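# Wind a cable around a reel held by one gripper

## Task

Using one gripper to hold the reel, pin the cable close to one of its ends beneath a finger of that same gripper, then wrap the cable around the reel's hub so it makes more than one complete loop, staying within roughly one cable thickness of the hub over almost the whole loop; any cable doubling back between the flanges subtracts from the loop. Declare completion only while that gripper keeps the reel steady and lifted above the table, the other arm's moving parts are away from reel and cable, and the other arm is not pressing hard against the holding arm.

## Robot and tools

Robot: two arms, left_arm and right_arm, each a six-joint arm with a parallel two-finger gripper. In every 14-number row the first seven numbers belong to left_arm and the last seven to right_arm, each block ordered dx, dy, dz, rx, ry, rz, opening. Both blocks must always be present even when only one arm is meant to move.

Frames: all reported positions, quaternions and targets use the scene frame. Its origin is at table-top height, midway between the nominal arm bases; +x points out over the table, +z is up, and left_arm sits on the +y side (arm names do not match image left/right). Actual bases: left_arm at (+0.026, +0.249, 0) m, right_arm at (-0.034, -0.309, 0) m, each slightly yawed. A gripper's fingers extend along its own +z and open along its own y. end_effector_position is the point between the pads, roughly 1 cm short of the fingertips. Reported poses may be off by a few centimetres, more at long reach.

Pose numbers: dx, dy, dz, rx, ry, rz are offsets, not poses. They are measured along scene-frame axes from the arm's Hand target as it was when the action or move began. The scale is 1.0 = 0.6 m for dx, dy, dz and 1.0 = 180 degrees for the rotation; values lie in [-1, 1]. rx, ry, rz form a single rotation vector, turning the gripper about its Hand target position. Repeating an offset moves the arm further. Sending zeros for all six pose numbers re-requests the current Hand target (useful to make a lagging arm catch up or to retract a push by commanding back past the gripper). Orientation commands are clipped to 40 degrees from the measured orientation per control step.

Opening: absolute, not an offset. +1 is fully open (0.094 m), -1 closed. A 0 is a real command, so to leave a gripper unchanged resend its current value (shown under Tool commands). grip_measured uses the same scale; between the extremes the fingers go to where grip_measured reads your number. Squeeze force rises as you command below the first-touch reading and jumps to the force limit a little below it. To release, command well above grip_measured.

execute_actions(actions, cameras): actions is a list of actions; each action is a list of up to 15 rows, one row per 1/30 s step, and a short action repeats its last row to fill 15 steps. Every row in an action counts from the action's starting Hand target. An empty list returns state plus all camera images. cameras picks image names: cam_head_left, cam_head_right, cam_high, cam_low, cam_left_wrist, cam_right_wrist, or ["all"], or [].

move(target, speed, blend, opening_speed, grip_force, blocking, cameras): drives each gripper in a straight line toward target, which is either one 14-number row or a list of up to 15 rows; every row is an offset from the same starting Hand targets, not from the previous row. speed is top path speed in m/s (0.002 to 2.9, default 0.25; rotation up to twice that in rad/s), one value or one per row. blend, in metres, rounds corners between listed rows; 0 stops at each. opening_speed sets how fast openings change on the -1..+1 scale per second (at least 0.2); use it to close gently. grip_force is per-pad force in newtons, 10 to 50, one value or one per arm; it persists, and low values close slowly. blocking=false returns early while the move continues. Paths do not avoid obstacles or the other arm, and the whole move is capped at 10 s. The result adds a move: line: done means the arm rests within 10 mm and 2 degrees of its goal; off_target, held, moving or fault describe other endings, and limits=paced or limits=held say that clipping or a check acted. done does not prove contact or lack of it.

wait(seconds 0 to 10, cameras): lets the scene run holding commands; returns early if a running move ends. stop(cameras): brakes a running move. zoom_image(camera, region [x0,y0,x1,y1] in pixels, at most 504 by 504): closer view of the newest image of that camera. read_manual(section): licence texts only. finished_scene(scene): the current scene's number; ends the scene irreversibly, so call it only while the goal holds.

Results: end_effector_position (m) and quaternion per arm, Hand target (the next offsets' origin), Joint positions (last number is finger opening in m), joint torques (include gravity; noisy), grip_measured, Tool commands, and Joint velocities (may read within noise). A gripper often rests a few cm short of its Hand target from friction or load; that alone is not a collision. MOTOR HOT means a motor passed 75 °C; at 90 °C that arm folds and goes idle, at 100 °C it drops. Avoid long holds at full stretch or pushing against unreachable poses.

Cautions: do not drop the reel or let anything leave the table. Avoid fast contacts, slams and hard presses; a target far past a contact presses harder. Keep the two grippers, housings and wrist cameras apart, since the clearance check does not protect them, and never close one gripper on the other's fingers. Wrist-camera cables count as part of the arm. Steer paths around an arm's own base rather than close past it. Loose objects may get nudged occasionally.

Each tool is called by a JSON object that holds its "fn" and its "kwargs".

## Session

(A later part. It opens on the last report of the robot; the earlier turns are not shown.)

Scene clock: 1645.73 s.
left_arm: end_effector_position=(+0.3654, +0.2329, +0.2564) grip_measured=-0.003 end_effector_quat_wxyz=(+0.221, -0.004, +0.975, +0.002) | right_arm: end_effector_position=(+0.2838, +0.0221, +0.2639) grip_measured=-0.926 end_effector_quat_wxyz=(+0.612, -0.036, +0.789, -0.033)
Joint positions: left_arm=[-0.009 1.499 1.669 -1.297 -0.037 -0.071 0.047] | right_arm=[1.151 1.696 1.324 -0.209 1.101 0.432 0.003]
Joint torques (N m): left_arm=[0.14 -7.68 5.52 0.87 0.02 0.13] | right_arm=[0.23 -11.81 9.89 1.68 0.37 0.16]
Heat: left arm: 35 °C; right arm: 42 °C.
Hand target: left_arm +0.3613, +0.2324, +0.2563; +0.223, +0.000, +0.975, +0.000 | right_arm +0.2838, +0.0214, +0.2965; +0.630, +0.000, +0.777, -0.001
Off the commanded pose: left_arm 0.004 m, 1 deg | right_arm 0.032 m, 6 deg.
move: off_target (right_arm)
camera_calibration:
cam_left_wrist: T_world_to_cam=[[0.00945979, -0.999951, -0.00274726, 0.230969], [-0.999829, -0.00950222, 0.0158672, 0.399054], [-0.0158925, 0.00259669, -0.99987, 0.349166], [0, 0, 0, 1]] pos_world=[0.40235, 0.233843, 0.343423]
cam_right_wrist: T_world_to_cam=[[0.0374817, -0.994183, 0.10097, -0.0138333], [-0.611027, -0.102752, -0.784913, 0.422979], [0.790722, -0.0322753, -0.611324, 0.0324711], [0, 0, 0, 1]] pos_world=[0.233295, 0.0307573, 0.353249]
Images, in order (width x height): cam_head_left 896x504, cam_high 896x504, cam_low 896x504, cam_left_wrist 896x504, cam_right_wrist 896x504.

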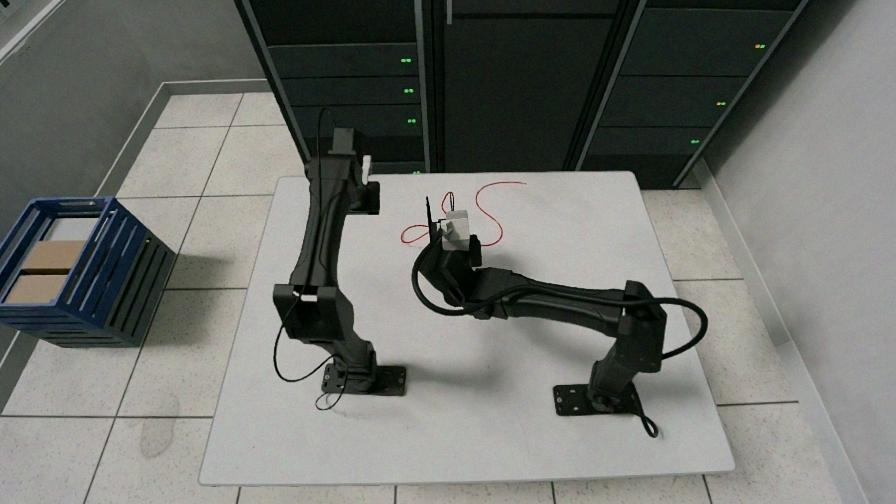

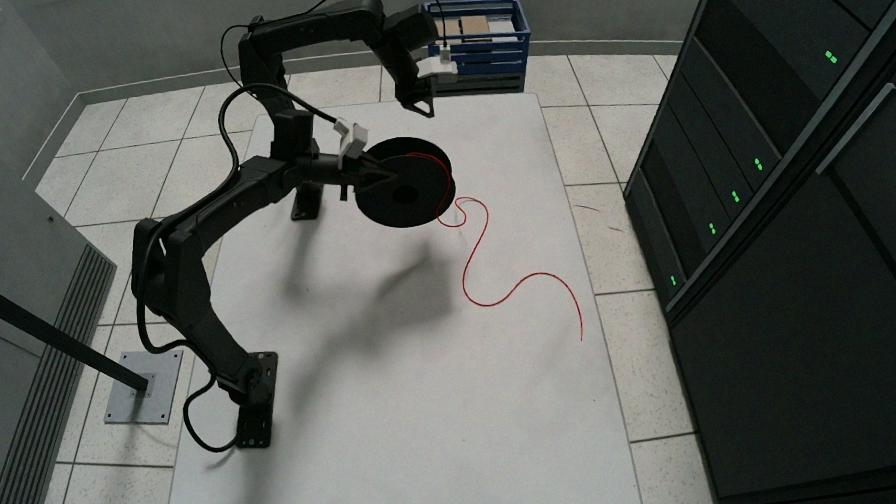

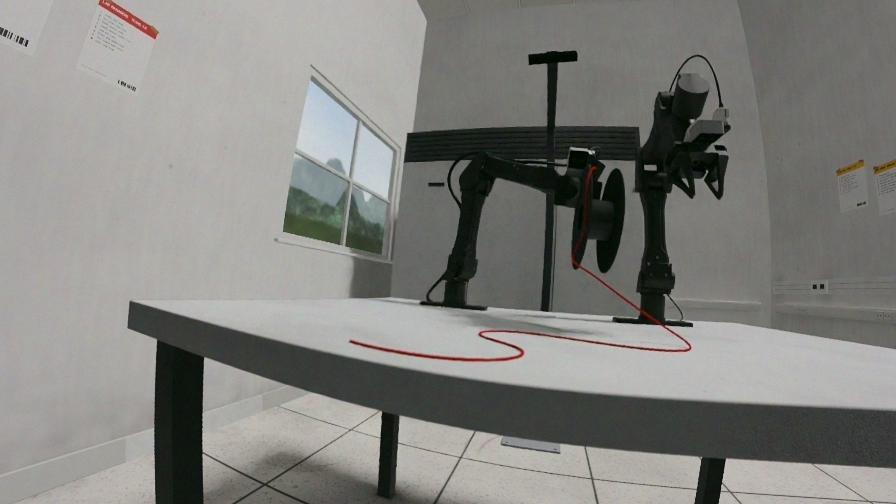

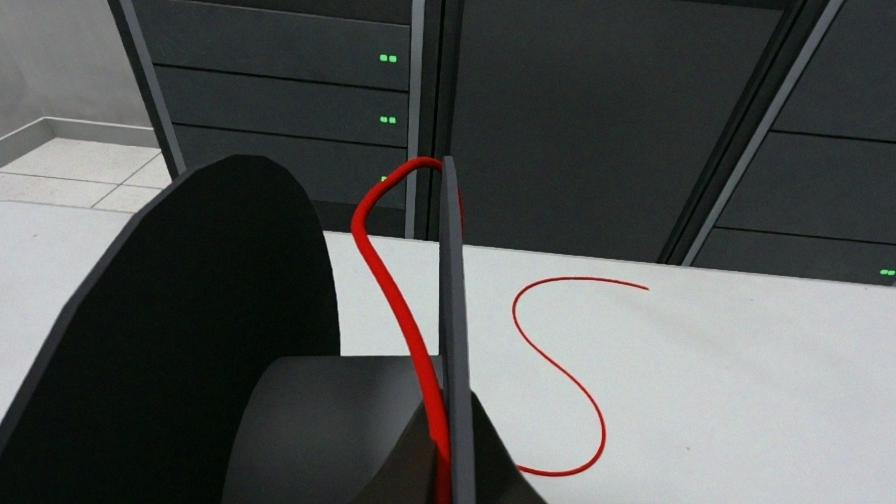

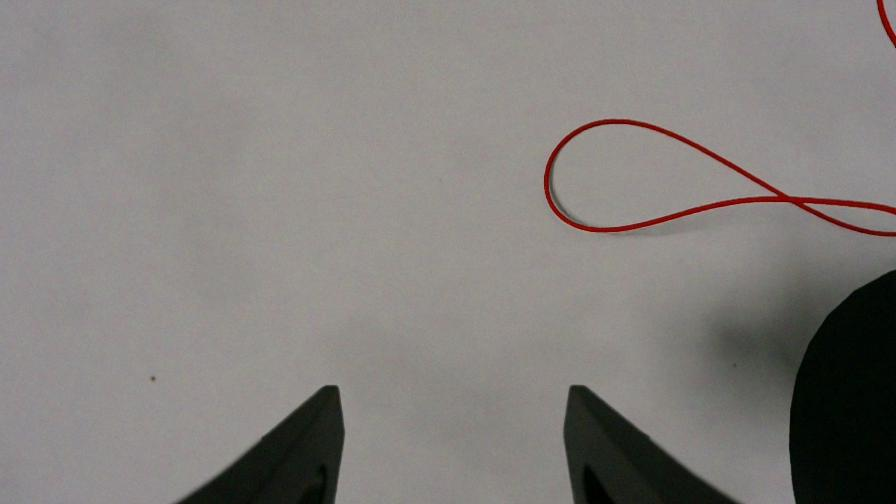

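{"fn": "move", "kwargs": {"target": [[0.065,-0.04,-0.08,0.1123,0.1123,-0.4907,-0.4, 0.0,-0.05,0,0.03,0,0,-1.0],[0.0857,-0.17,-0.27,0.1123,0.1123,-0.4907,-0.4, 0.0,-0.05,0,0.03,0,0,-1.0]], "speed": [0.15,0.12], "cameras": ["cam_right_wrist","cam_low","cam_head_left"]}}

Scene clock: 1817.07 s.
left_arm: end_effector_position=(+0.4138, +0.1374, +0.1067) grip_measured=-0.397 end_effector_quat_wxyz=(+0.004, +0.709, +0.706, +0.010) | right_arm: end_effector_position=(+0.2864, -0.0129, +0.2732) grip_measured=-0.926 end_effector_quat_wxyz=(+0.614, +0.000, +0.789, -0.018)
Joint positions: left_arm=[-0.228 2.074 1.863 -1.342 -0.014 1.286 0.028] | right_arm=[1.107 1.585 1.231 -0.196 1.083 0.466 0.003]
Joint torques (N m): left_arm=[-0.98 -9.17 5.81 0.27 0.06 -0.18] | right_arm=[0.55 -11.34 7.2 2.21 0.04 0.23]
Heat: left arm: 34 °C; right arm: 46 °C.
Hand target: left_arm +0.4126, +0.1304, +0.0942; +0.000, +0.707, +0.707, +0.000 | right_arm +0.2838, -0.0086, +0.2963; +0.629, +0.029, +0.776, +0.036
Off the commanded pose: left_arm 0.014 m, 1 deg | right_arm 0.024 m, 7 deg.
move: off_target (left_arm, right_arm)
camera_calibration:
cam_right_wrist: T_world_to_cam=[[-0.000462736, -0.999404, 0.0345049, -0.0207188], [-0.609249, -0.0270799, -0.792516, 0.43088], [0.792979, -0.0213888, -0.608874, 0.0337488], [0, 0, 0, 1]] pos_world=[0.235742, -0.00831642, 0.362743]
Images, in order (width x height): cam_head_left 896x504, cam_low 896x504, cam_right_wrist 896x504.

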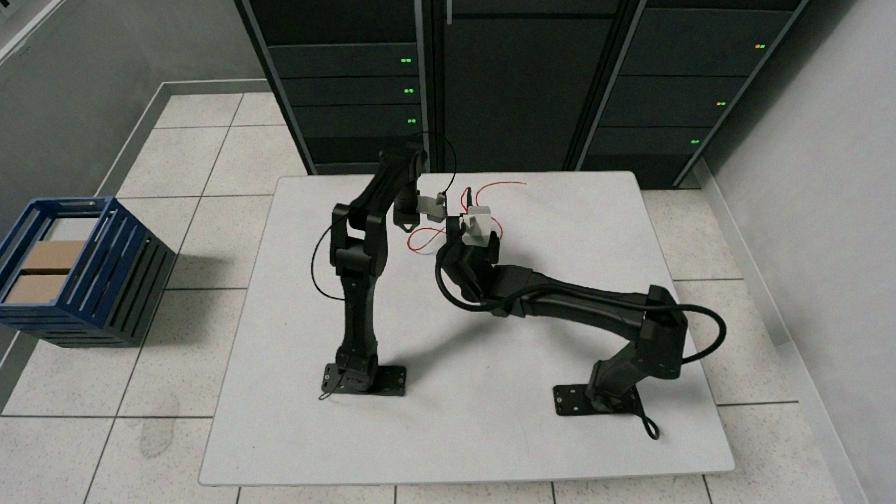

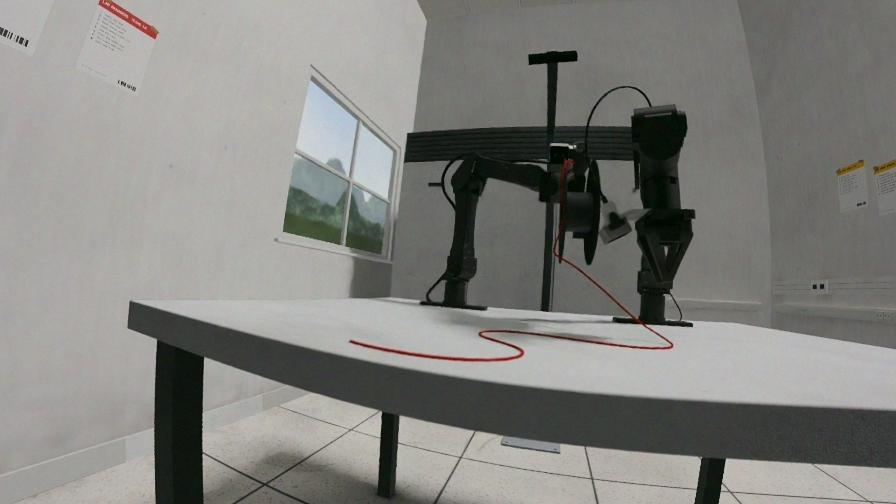

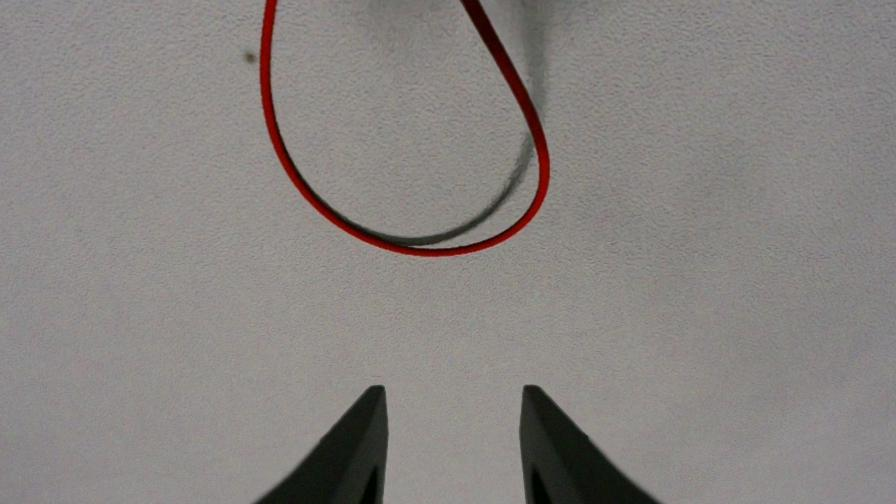

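{"fn": "move", "kwargs": {"target": [[0,0,0,0,0,0,-0.4, 0.0,0.0,0.06,0,0,0,-1.0],[-0.058,-0.045,-0.05,0,0,0,-0.4, 0.0,0.0,0.06,0,0,0,-1.0]], "speed": [0.1,0.12], "cameras": ["cam_right_wrist","cam_low"]}}

Scene clock: 1836.87 s.
left_arm: end_effector_position=(+0.3812, +0.1031, +0.0601) grip_measured=-0.397 end_effector_quat_wxyz=(-0.007, +0.710, +0.704, +0.002) | right_arm: end_effector_position=(+0.2851, -0.0076, +0.3009) grip_measured=-0.926 end_effector_quat_wxyz=(+0.612, -0.004, +0.791, +0.003)
Joint positions: left_arm=[-0.335 2.037 1.622 -1.167 -0.008 1.183 0.028] | right_arm=[1.108 1.57 1.326 -0.284 1.049 0.468 0.003]
Joint torques (N m): left_arm=[0.24 -12.98 5.27 0.09 0.05 -0.07] | right_arm=[0.43 -10.25 10.03 1.77 0.33 0.16]
Heat: left arm: 34 °C; right arm: 49 °C.
Hand target: left_arm +0.3778, +0.1035, +0.0641; +0.000, +0.707, +0.707, +0.000 | right_arm +0.2838, -0.0086, +0.3323; +0.629, +0.029, +0.776, +0.036
Off the commanded pose: left_arm 0.005 m, 1 deg | right_arm 0.031 m, 6 deg.
move: off_target (right_arm)
camera_calibration:
cam_right_wrist: T_world_to_cam=[[0.0298835, -0.999533, 0.00637783, -0.0166369], [-0.613723, -0.0233843, -0.789175, 0.452348], [0.788955, 0.0196691, -0.614135, 0.0547523], [0, 0, 0, 1]] pos_world=[0.234917, -0.00712816, 0.390713]
Images, in order (width x height): cam_low 896x504, cam_right_wrist 896x504.

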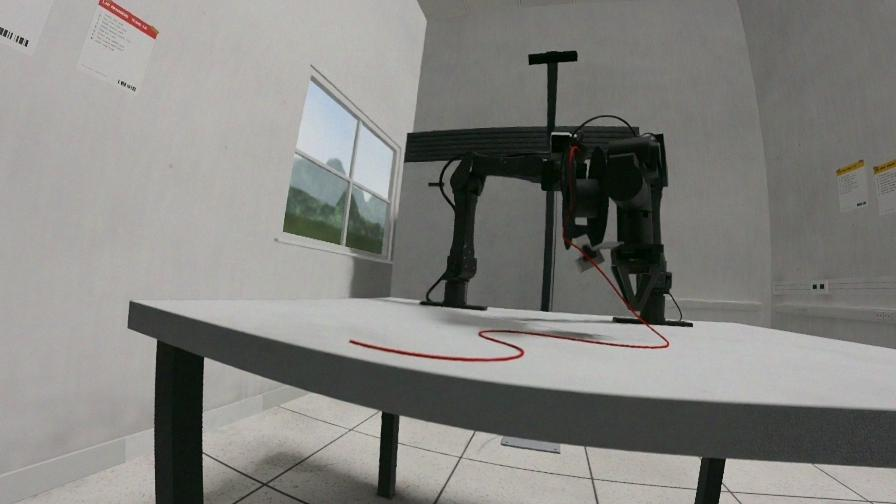

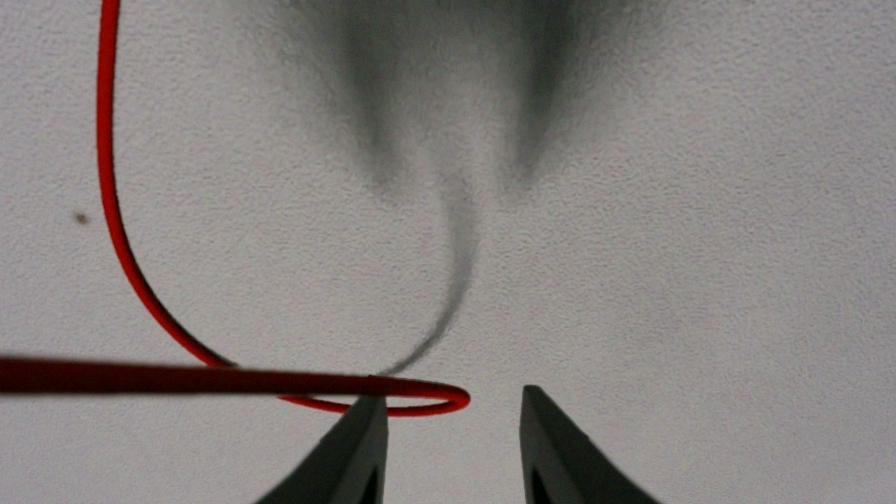

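{"fn": "move", "kwargs": {"target": [[0.0,0.0,0.12,0,0,0,-0.4, 0.0,0.0,0.0,0,0,0,-1.0],[0.035,0.0,0.15,0,0,0.45,-0.4, 0.0,0.0,0.0,0,0,0,-1.0]], "speed": [0.1,0.15], "cameras": ["cam_right_wrist","cam_low","cam_high"]}}

Scene clock: 1882.50 s.
left_arm: end_effector_position=(+0.3946, +0.1045, +0.1562) grip_measured=-0.397 end_effector_quat_wxyz=(+0.004, +0.086, +0.996, +0.003) | right_arm: end_effector_position=(+0.2826, -0.0111, +0.3207) grip_measured=-0.926 end_effector_quat_wxyz=(+0.620, +0.010, +0.784, +0.016)
Joint positions: left_arm=[-0.319 2.083 2.075 -1.558 -0.008 -0.209 0.028] | right_arm=[1.112 1.546 1.356 -0.298 1.059 0.472 0.003]
Joint torques (N m): left_arm=[0.59 -8.88 9.62 0.04 0.06 -0.05] | right_arm=[0.12 -7.41 8.16 1.93 0.23 0.13]
Heat: left arm: 39 °C; right arm: 48 °C.
Hand target: left_arm +0.3989, +0.1035, +0.1542; +0.000, +0.078, +0.997, +0.000 | right_arm +0.2837, -0.0085, +0.3323; +0.629, +0.029, +0.776, +0.036
Off the commanded pose: left_arm 0.005 m, 1 deg | right_arm 0.012 m, 3 deg.
move: off_target (right_arm)
camera_calibration:
cam_right_wrist: T_world_to_cam=[[0.0239494, -0.999235, -0.0309177, -0.00648426], [-0.596396, 0.0105399, -0.802621, 0.466162], [0.802333, 0.0376615, -0.595687, 0.059478], [0, 0, 0, 1]] pos_world=[0.230451, -0.0136326, 0.409381]
Images, in order (width x height): cam_high 896x504, cam_low 896x504, cam_right_wrist 896x504.

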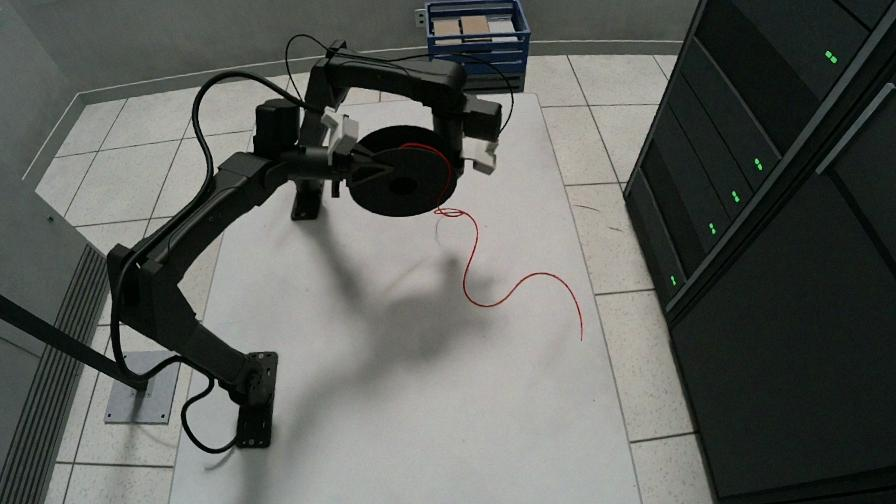

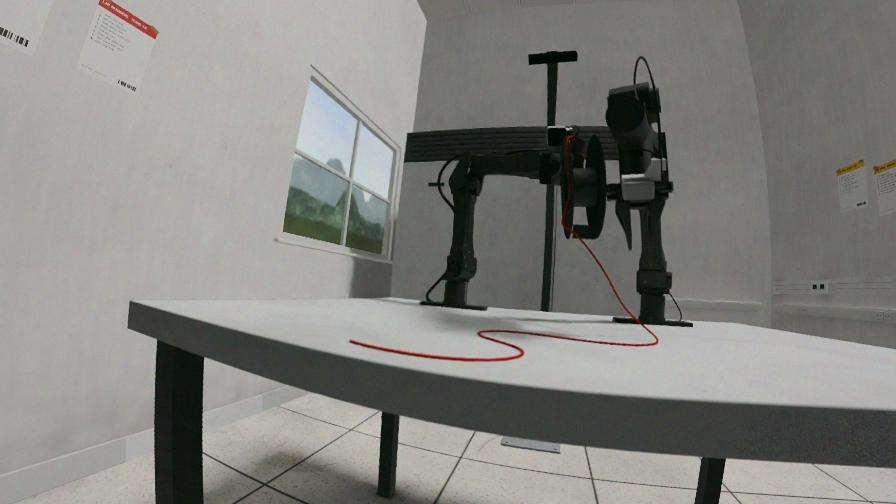

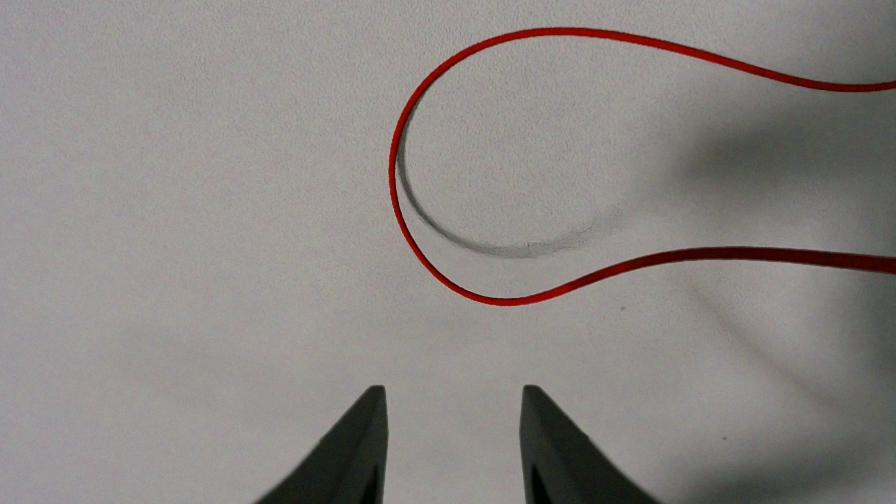

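{"fn": "zoom_image", "kwargs": {"camera": "cam_right_wrist", "region": [380, 20, 884, 320]}}

{"fn": "zoom_image", "kwargs": {"camera": "cam_low", "region": [530, 120, 690, 360]}}

Scaled by 1.000.

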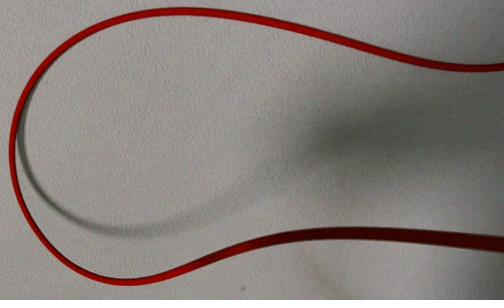

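Scaled by 2.100 from the camera's 896x504 image, which has a finer 1280x720 frame.

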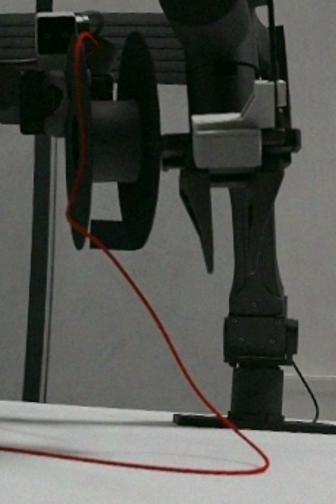

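{"fn": "move", "kwargs": {"target": [[0.0018,0.13,-0.03,-0.2873,-0.2457,-0.401,-0.2, 0.0,0.0,0.0,0,0,0,-1.0]], "speed": 0.2, "cameras": ["cam_right_wrist","cam_low","cam_high"]}}

Scene clock: 1927.40 s.
left_arm: end_effector_position=(+0.3937, +0.1816, +0.1352) grip_measured=-0.203 end_effector_quat_wxyz=(+0.359, +0.608, +0.607, -0.364) | right_arm: end_effector_position=(+0.2825, -0.0097, +0.3201) grip_measured=-0.926 end_effector_quat_wxyz=(+0.619, +0.008, +0.785, +0.019)
Joint positions: left_arm=[0.3 2.144 1.682 -1.533 1.02 2.05 0.037] | right_arm=[1.112 1.546 1.356 -0.298 1.051 0.472 0.003]
Joint torques (N m): left_arm=[0.29 -8.81 8.85 -0.64 0.66 0.18] | right_arm=[0.1 -7.42 8.18 1.93 0.3 0.13]
Heat: left arm: 35 °C; right arm: 48 °C.
Hand target: left_arm +0.4000, +0.1815, +0.1362; +0.370, +0.603, +0.603, -0.369 | right_arm +0.2837, -0.0085, +0.3323; +0.629, +0.029, +0.776, +0.036
Off the commanded pose: left_arm 0.006 m, 2 deg | right_arm 0.012 m, 3 deg.
move: off_target (right_arm)
camera_calibration:
cam_right_wrist: T_world_to_cam=[[0.0311991, -0.998977, -0.0327489, -0.00655649], [-0.599297, 0.00752538, -0.800491, 0.465725], [0.799918, 0.0446009, -0.598449, 0.06083], [0, 0, 0, 1]] pos_world=[0.230653, -0.0127676, 0.408998]
Images, in order (width x height): cam_high 896x504, cam_low 896x504, cam_right_wrist 896x504.

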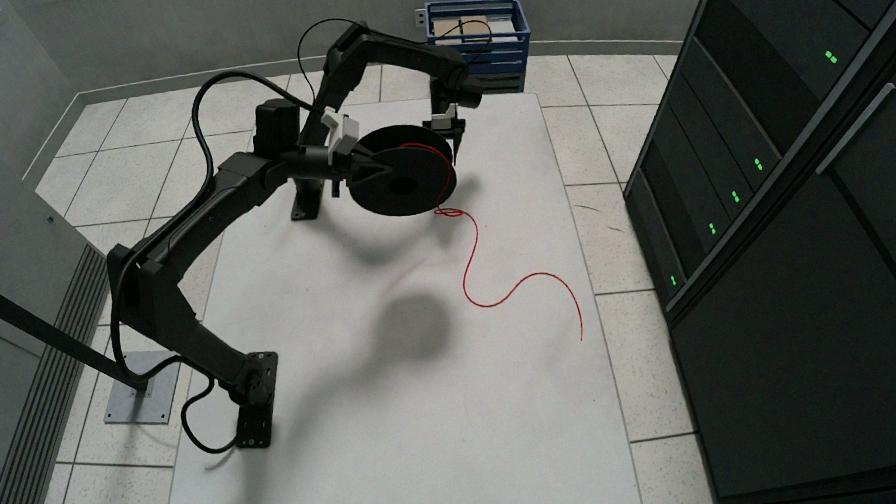

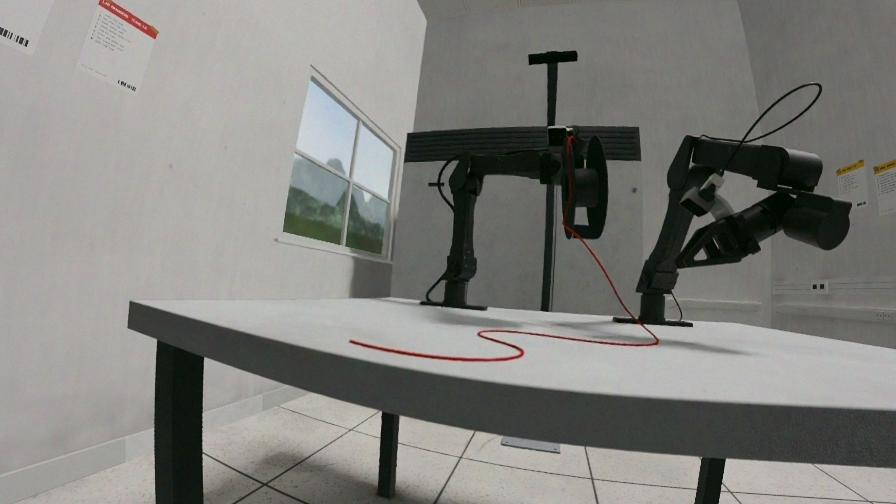

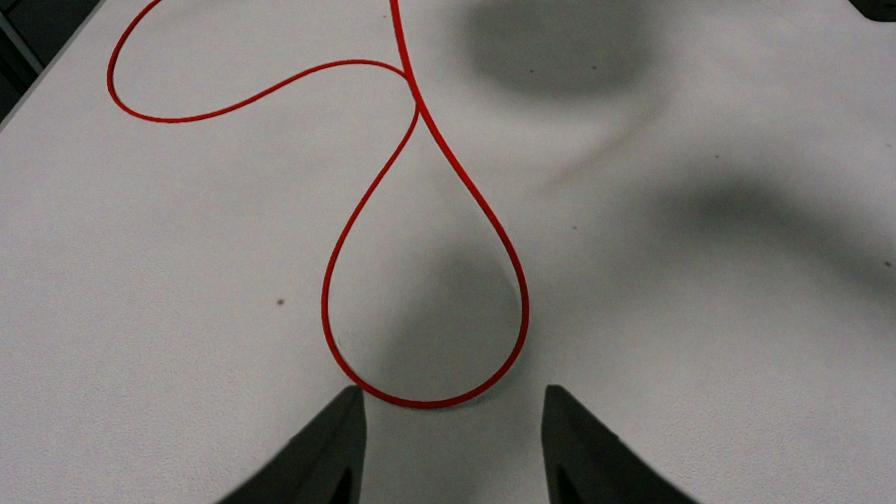

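{"fn": "move", "kwargs": {"target": [[-0.0245,-0.11,-0.053,0,0,0,-0.2, 0.0,0.0,0.0,0,0,0,-1.0]], "speed": 0.12, "cameras": ["cam_right_wrist","cam_low"]}}

Scene clock: 1951.77 s.
left_arm: end_effector_position=(+0.3877, +0.1182, +0.0955) grip_measured=-0.203 end_effector_quat_wxyz=(+0.357, +0.608, +0.608, -0.367) | right_arm: end_effector_position=(+0.2825, -0.0097, +0.3201) grip_measured=-0.926 end_effector_quat_wxyz=(+0.619, +0.008, +0.785, +0.019)
Joint positions: left_arm=[0.134 2.063 1.413 -1.079 1.067 1.737 0.037] | right_arm=[1.112 1.546 1.356 -0.298 1.051 0.472 0.003]
Joint torques (N m): left_arm=[-0.05 -12.68 4.81 -0.1 0.68 -0.05] | right_arm=[0.13 -7.41 8.18 1.94 0.31 0.13]
Heat: left arm: 36 °C; right arm: 49 °C.
Hand target: left_arm +0.3852, +0.1155, +0.1044; +0.370, +0.603, +0.603, -0.369 | right_arm +0.2837, -0.0085, +0.3323; +0.629, +0.029, +0.776, +0.036
Off the commanded pose: left_arm 0.010 m, 2 deg | right_arm 0.012 m, 3 deg.
move: off_target (right_arm)
camera_calibration:
cam_right_wrist: T_world_to_cam=[[0.0311991, -0.998977, -0.0327489, -0.00655649], [-0.599297, 0.00752538, -0.800491, 0.465725], [0.799918, 0.0446009, -0.598449, 0.06083], [0, 0, 0, 1]] pos_world=[0.230653, -0.0127676, 0.408998]
Images, in order (width x height): cam_low 896x504, cam_right_wrist 896x504.

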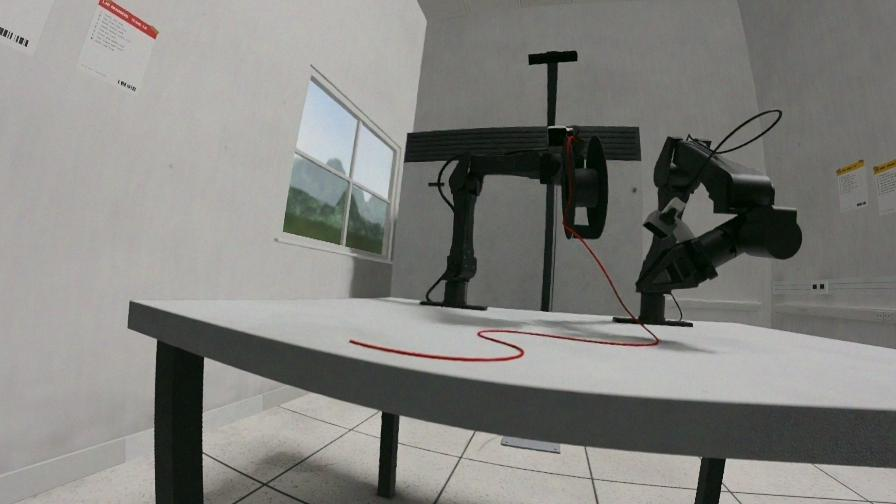

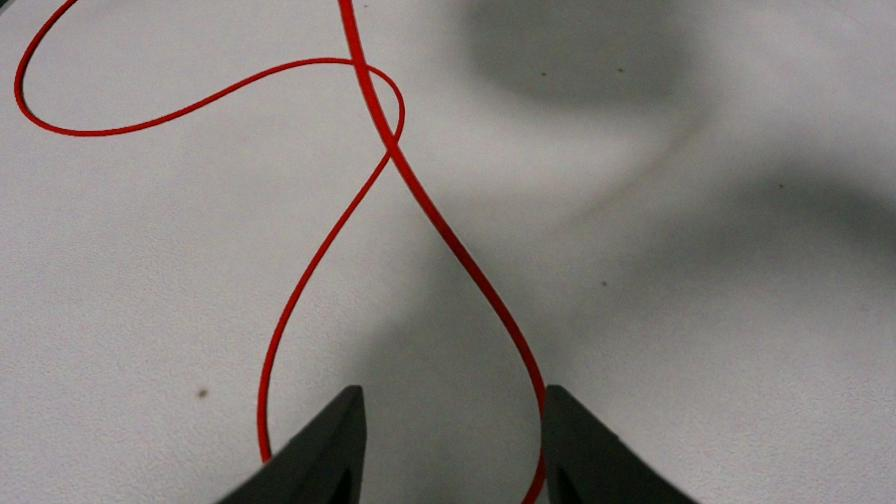

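{"fn": "move", "kwargs": {"target": [[-0.0103,-0.0825,-0.0173,0,0,0,-0.2, 0.0,0.0,0.0,0,0,0,-1.0]], "speed": 0.08, "cameras": ["cam_right_wrist","cam_low"]}}

Scene clock: 1964.13 s.
left_arm: end_effector_position=(+0.3838, +0.0681, +0.0864) grip_measured=-0.203 end_effector_quat_wxyz=(+0.362, +0.606, +0.608, -0.364) | right_arm: end_effector_position=(+0.2825, -0.0097, +0.3201) grip_measured=-0.926 end_effector_quat_wxyz=(+0.619, +0.008, +0.785, +0.019)
Joint positions: left_arm=[-0.003 1.991 1.264 -0.726 1.074 1.432 0.037] | right_arm=[1.112 1.546 1.356 -0.298 1.051 0.472 0.003]
Joint torques (N m): left_arm=[0.09 -12.33 4.78 0.33 0.6 0.01] | right_arm=[0.14 -7.42 8.17 1.93 0.3 0.13]
Heat: left arm: 39 °C; right arm: 49 °C.
Hand target: left_arm +0.3791, +0.0659, +0.0940; +0.370, +0.603, +0.603, -0.369 | right_arm +0.2837, -0.0085, +0.3323; +0.629, +0.029, +0.776, +0.036
Off the commanded pose: left_arm 0.009 m, 1 deg | right_arm 0.012 m, 3 deg.
move: off_target (right_arm)
camera_calibration:
cam_right_wrist: T_world_to_cam=[[0.0311991, -0.998977, -0.0327489, -0.00655649], [-0.599297, 0.00752538, -0.800491, 0.465725], [0.799918, 0.0446009, -0.598449, 0.06083], [0, 0, 0, 1]] pos_world=[0.230653, -0.0127676, 0.408998]
Images, in order (width x height): cam_low 896x504, cam_right_wrist 896x504.

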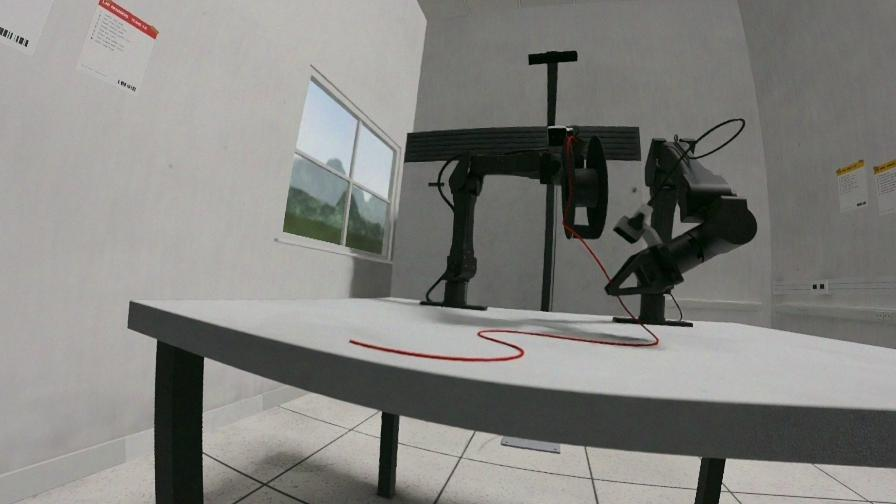

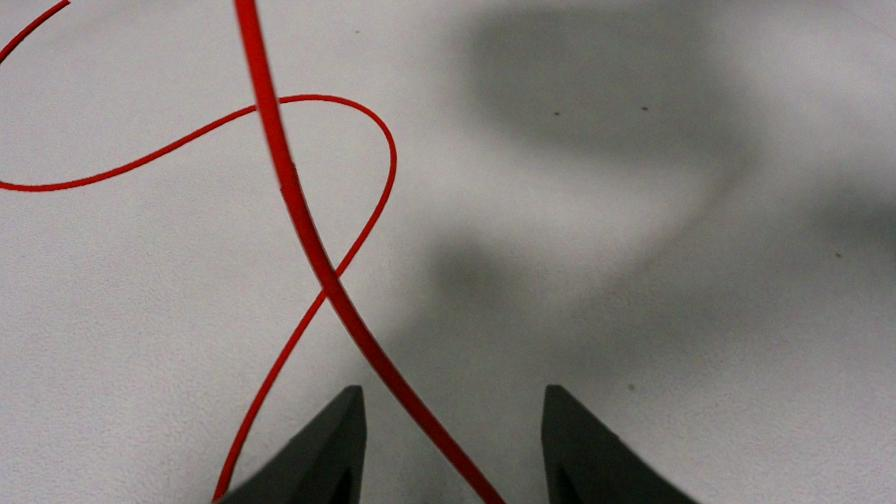

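{"fn": "move", "kwargs": {"target": [[0.0,0.0,0.0,0,0.1708,0.0925,-0.2, 0.0,0.0,0.0,0,0,0,-1.0]], "speed": 0.15, "cameras": ["cam_right_wrist"]}}

Scene clock: 1977.73 s.
left_arm: end_effector_position=(+0.3834, +0.0681, +0.0874) grip_measured=-0.203 end_effector_quat_wxyz=(+0.240, +0.389, +0.765, -0.455) | right_arm: end_effector_position=(+0.2825, -0.0097, +0.3201) grip_measured=-0.926 end_effector_quat_wxyz=(+0.619, +0.008, +0.785, +0.019)
Joint positions: left_arm=[-0.003 1.974 1.241 -0.69 1.074 0.789 0.037] | right_arm=[1.112 1.546 1.356 -0.298 1.051 0.472 0.003]
Joint torques (N m): left_arm=[-0.1 -12.03 4.96 0.37 0.56 0.01] | right_arm=[0.1 -7.42 8.16 1.92 0.3 0.13]
Heat: left arm: 40 °C; right arm: 49 °C.
Hand target: left_arm +0.3790, +0.0659, +0.0940; +0.246, +0.391, +0.759, -0.459 | right_arm +0.2837, -0.0085, +0.3323; +0.629, +0.029, +0.776, +0.036
Off the commanded pose: left_arm 0.008 m, 1 deg | right_arm 0.012 m, 3 deg.
move: off_target (right_arm)
camera_calibration:
cam_right_wrist: T_world_to_cam=[[0.0311991, -0.998977, -0.0327489, -0.00655649], [-0.599297, 0.00752538, -0.800491, 0.465725], [0.799918, 0.0446009, -0.598449, 0.06083], [0, 0, 0, 1]] pos_world=[0.230653, -0.0127676, 0.408998]
Images, in order (width x height): cam_right_wrist 896x504.

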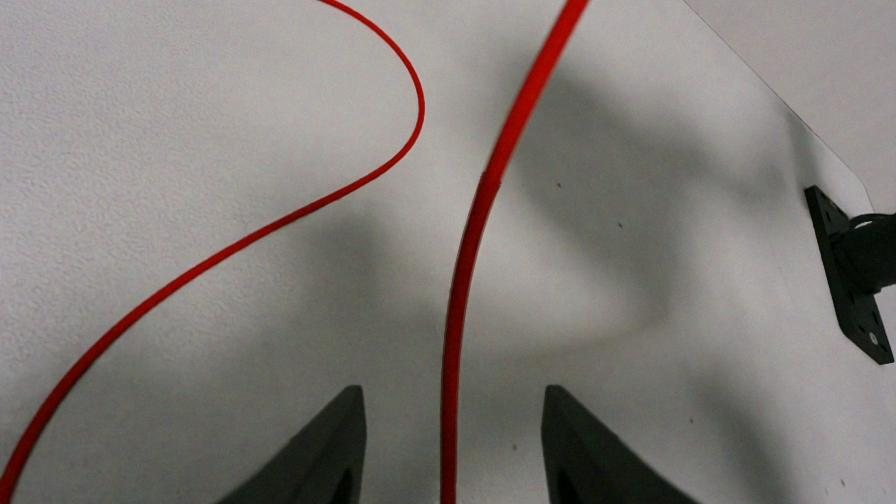

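{"fn": "move", "kwargs": {"target": [[0.0,0.0,0.0,0,0,0,-1.0, 0.0,0.0,0.0,0,0,0,-1.0]], "speed": 0.1, "opening_speed": 0.6, "cameras": ["cam_right_wrist","cam_left_wrist","cam_head_right"]}}

Scene clock: 1982.43 s.
left_arm: end_effector_position=(+0.3836, +0.0681, +0.0874) grip_measured=-0.956 end_effector_quat_wxyz=(+0.240, +0.389, +0.765, -0.455) | right_arm: end_effector_position=(+0.2825, -0.0097, +0.3201) grip_measured=-0.926 end_effector_quat_wxyz=(+0.619, +0.008, +0.785, +0.019)
Joint positions: left_arm=[-0.003 1.974 1.241 -0.69 1.074 0.788 0.002] | right_arm=[1.112 1.546 1.356 -0.298 1.051 0.472 0.003]
Joint torques (N m): left_arm=[-0.31 -12.16 5.09 0.4 0.56 0.01] | right_arm=[0.14 -7.43 8.16 1.92 0.3 0.13]
Heat: left arm: 41 °C; right arm: 49 °C.
Hand target: left_arm +0.3790, +0.0659, +0.0940; +0.246, +0.391, +0.759, -0.459 | right_arm +0.2837, -0.0085, +0.3323; +0.629, +0.029, +0.776, +0.036
Off the commanded pose: left_arm 0.008 m, 1 deg | right_arm 0.012 m, 3 deg.
move: off_target (right_arm)
camera_calibration:
cam_left_wrist: T_world_to_cam=[[-0.812455, -0.284175, 0.509079, 0.287341], [-0.527658, 0.729788, -0.434727, 0.226236], [-0.247981, -0.621816, -0.742867, 0.289969], [0, 0, 0, 1]] pos_world=[0.424733, 0.0968581, 0.16748]
cam_right_wrist: T_world_to_cam=[[0.0311991, -0.998977, -0.0327489, -0.00655649], [-0.599297, 0.00752538, -0.800491, 0.465725], [0.799918, 0.0446009, -0.598449, 0.06083], [0, 0, 0, 1]] pos_world=[0.230653, -0.0127676, 0.408998]
Images, in order (width x height): cam_head_right 896x504, cam_left_wrist 896x504, cam_right_wrist 896x504.

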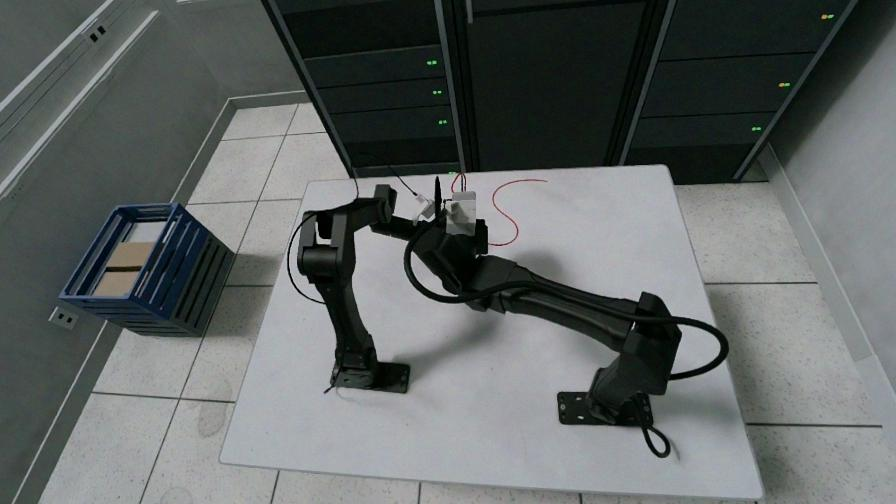

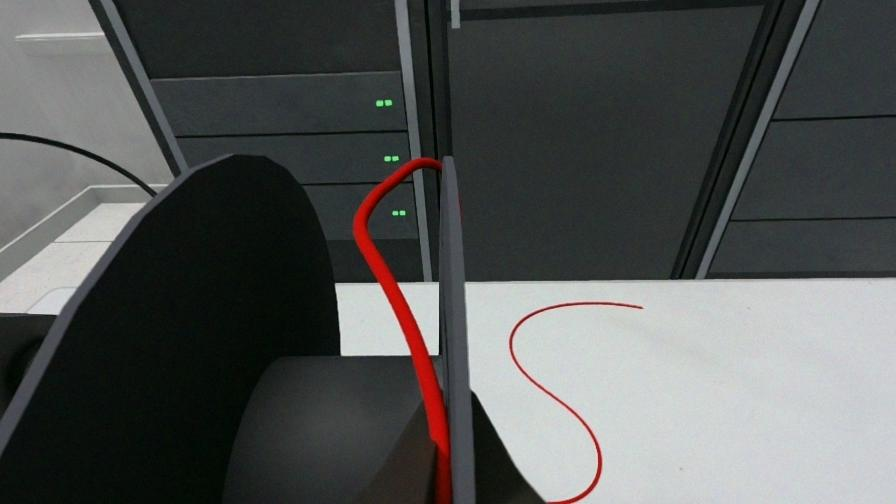

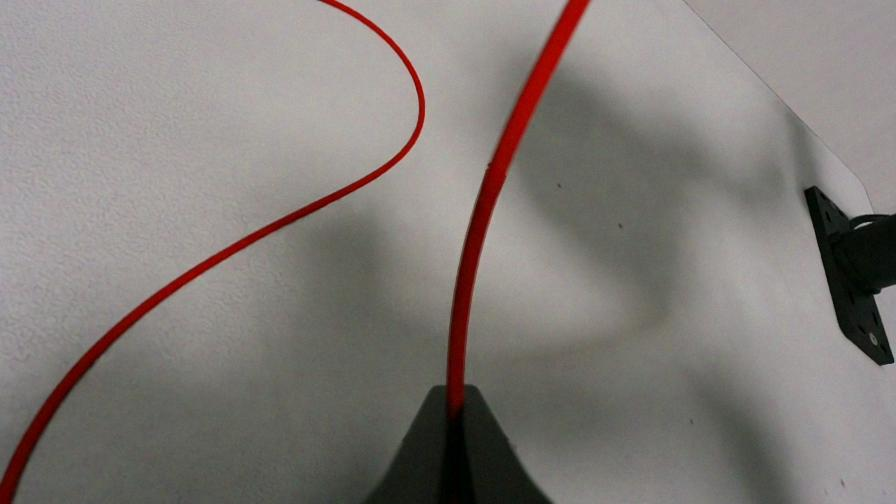

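{"fn": "move", "kwargs": {"target": [[0.1683,0.0402,0.1767,0.038,-0.276,0.0296,-1.0, 0,0,0,0,0,0,-1.0],[0.3017,0.0318,0.36,0.038,-0.276,0.0296,-1.0, 0,0,0,0,0,0,-1.0],[0.3683,0.0068,0.26,0.038,-0.276,0.0296,-1.0, 0,0,0,0,0,0,-1.0]], "speed": 0.15, "blend": [0.04,0.04,0], "cameras": ["cam_right_wrist","cam_left_wrist","cam_high","cam_low"]}}

Scene clock: 2034.33 s.
left_arm: end_effector_position=(+0.5963, +0.0727, +0.2466) grip_measured=-0.958 end_effector_quat_wxyz=(+0.535, +0.526, +0.632, -0.194) | right_arm: end_effector_position=(+0.2825, -0.0097, +0.3201) grip_measured=-0.926 end_effector_quat_wxyz=(+0.619, +0.008, +0.785, +0.019)
Joint positions: left_arm=[-0.004 2.204 2.033 -0.42 0.888 0.825 0.002] | right_arm=[1.112 1.546 1.356 -0.298 1.051 0.472 0.003]
Joint torques (N m): left_arm=[-0.27 -12.04 11.67 1.25 0.26 -0.03] | right_arm=[0.12 -7.43 8.17 1.93 0.31 0.12]
Heat: left arm: 42 °C; right arm: 50 °C.
Hand target: left_arm +0.6001, +0.0701, +0.2499; +0.539, +0.527, +0.627, -0.196 | right_arm +0.2837, -0.0085, +0.3323; +0.629, +0.029, +0.776, +0.036
Off the commanded pose: left_arm 0.006 m, 1 deg | right_arm 0.012 m, 3 deg.
move: off_target (right_arm); blend cut to 0.0368 m at target 2
camera_calibration:
cam_left_wrist: T_world_to_cam=[[-0.872268, -0.37187, -0.317587, 0.626401], [-0.0974272, 0.768551, -0.632326, 0.193699], [0.479226, -0.520616, -0.706613, 0.0138633], [0, 0, 0, 1]] pos_world=[0.558617, 0.0912897, 0.331214]
cam_right_wrist: T_world_to_cam=[[0.0311991, -0.998977, -0.0327489, -0.00655649], [-0.599297, 0.00752538, -0.800491, 0.465725], [0.799918, 0.0446009, -0.598449, 0.06083], [0, 0, 0, 1]] pos_world=[0.230653, -0.0127676, 0.408998]
Images, in order (width x height): cam_high 896x504, cam_low 896x504, cam_left_wrist 896x504, cam_right_wrist 896x504.

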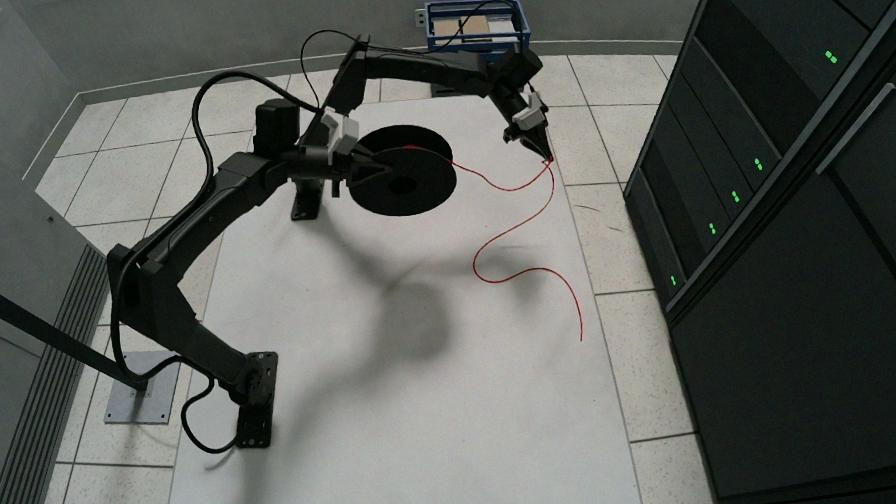

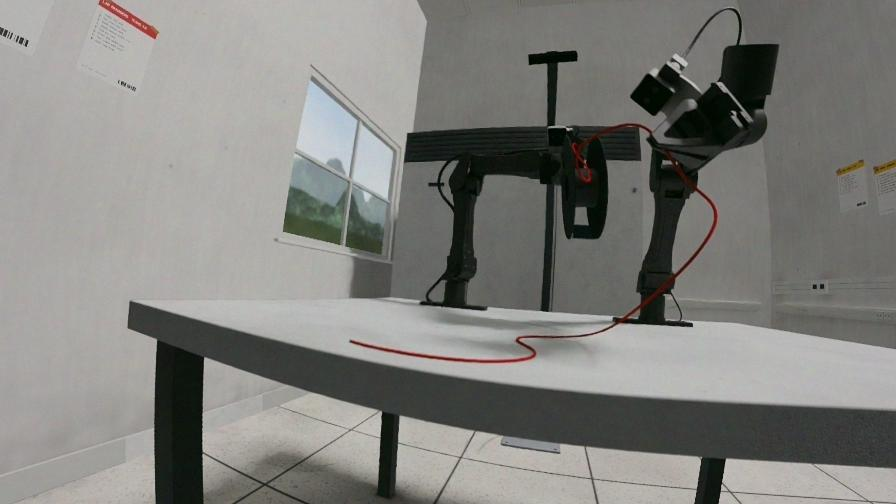

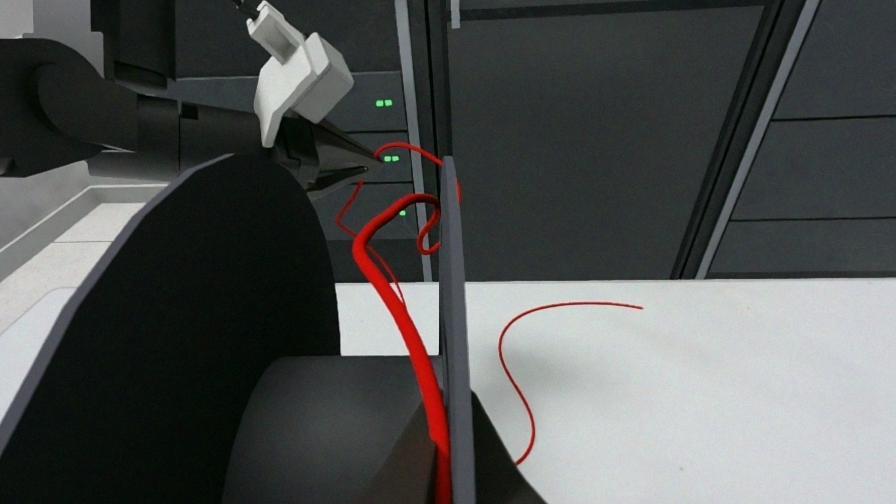

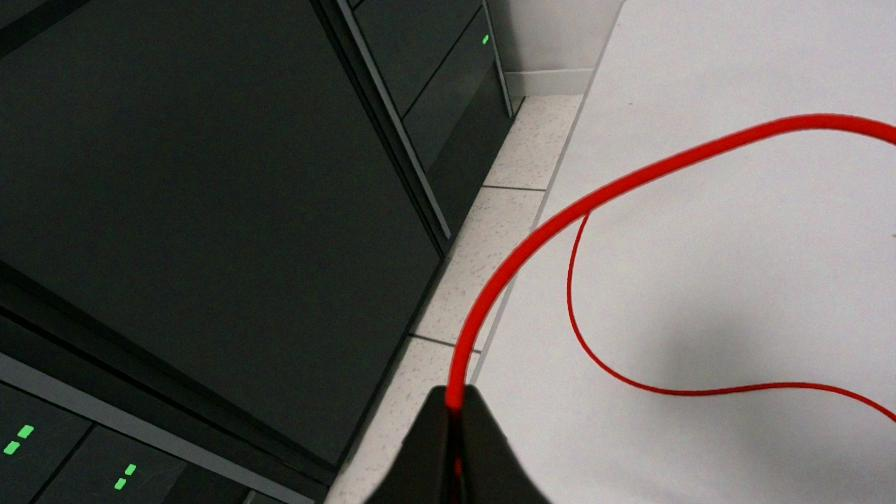

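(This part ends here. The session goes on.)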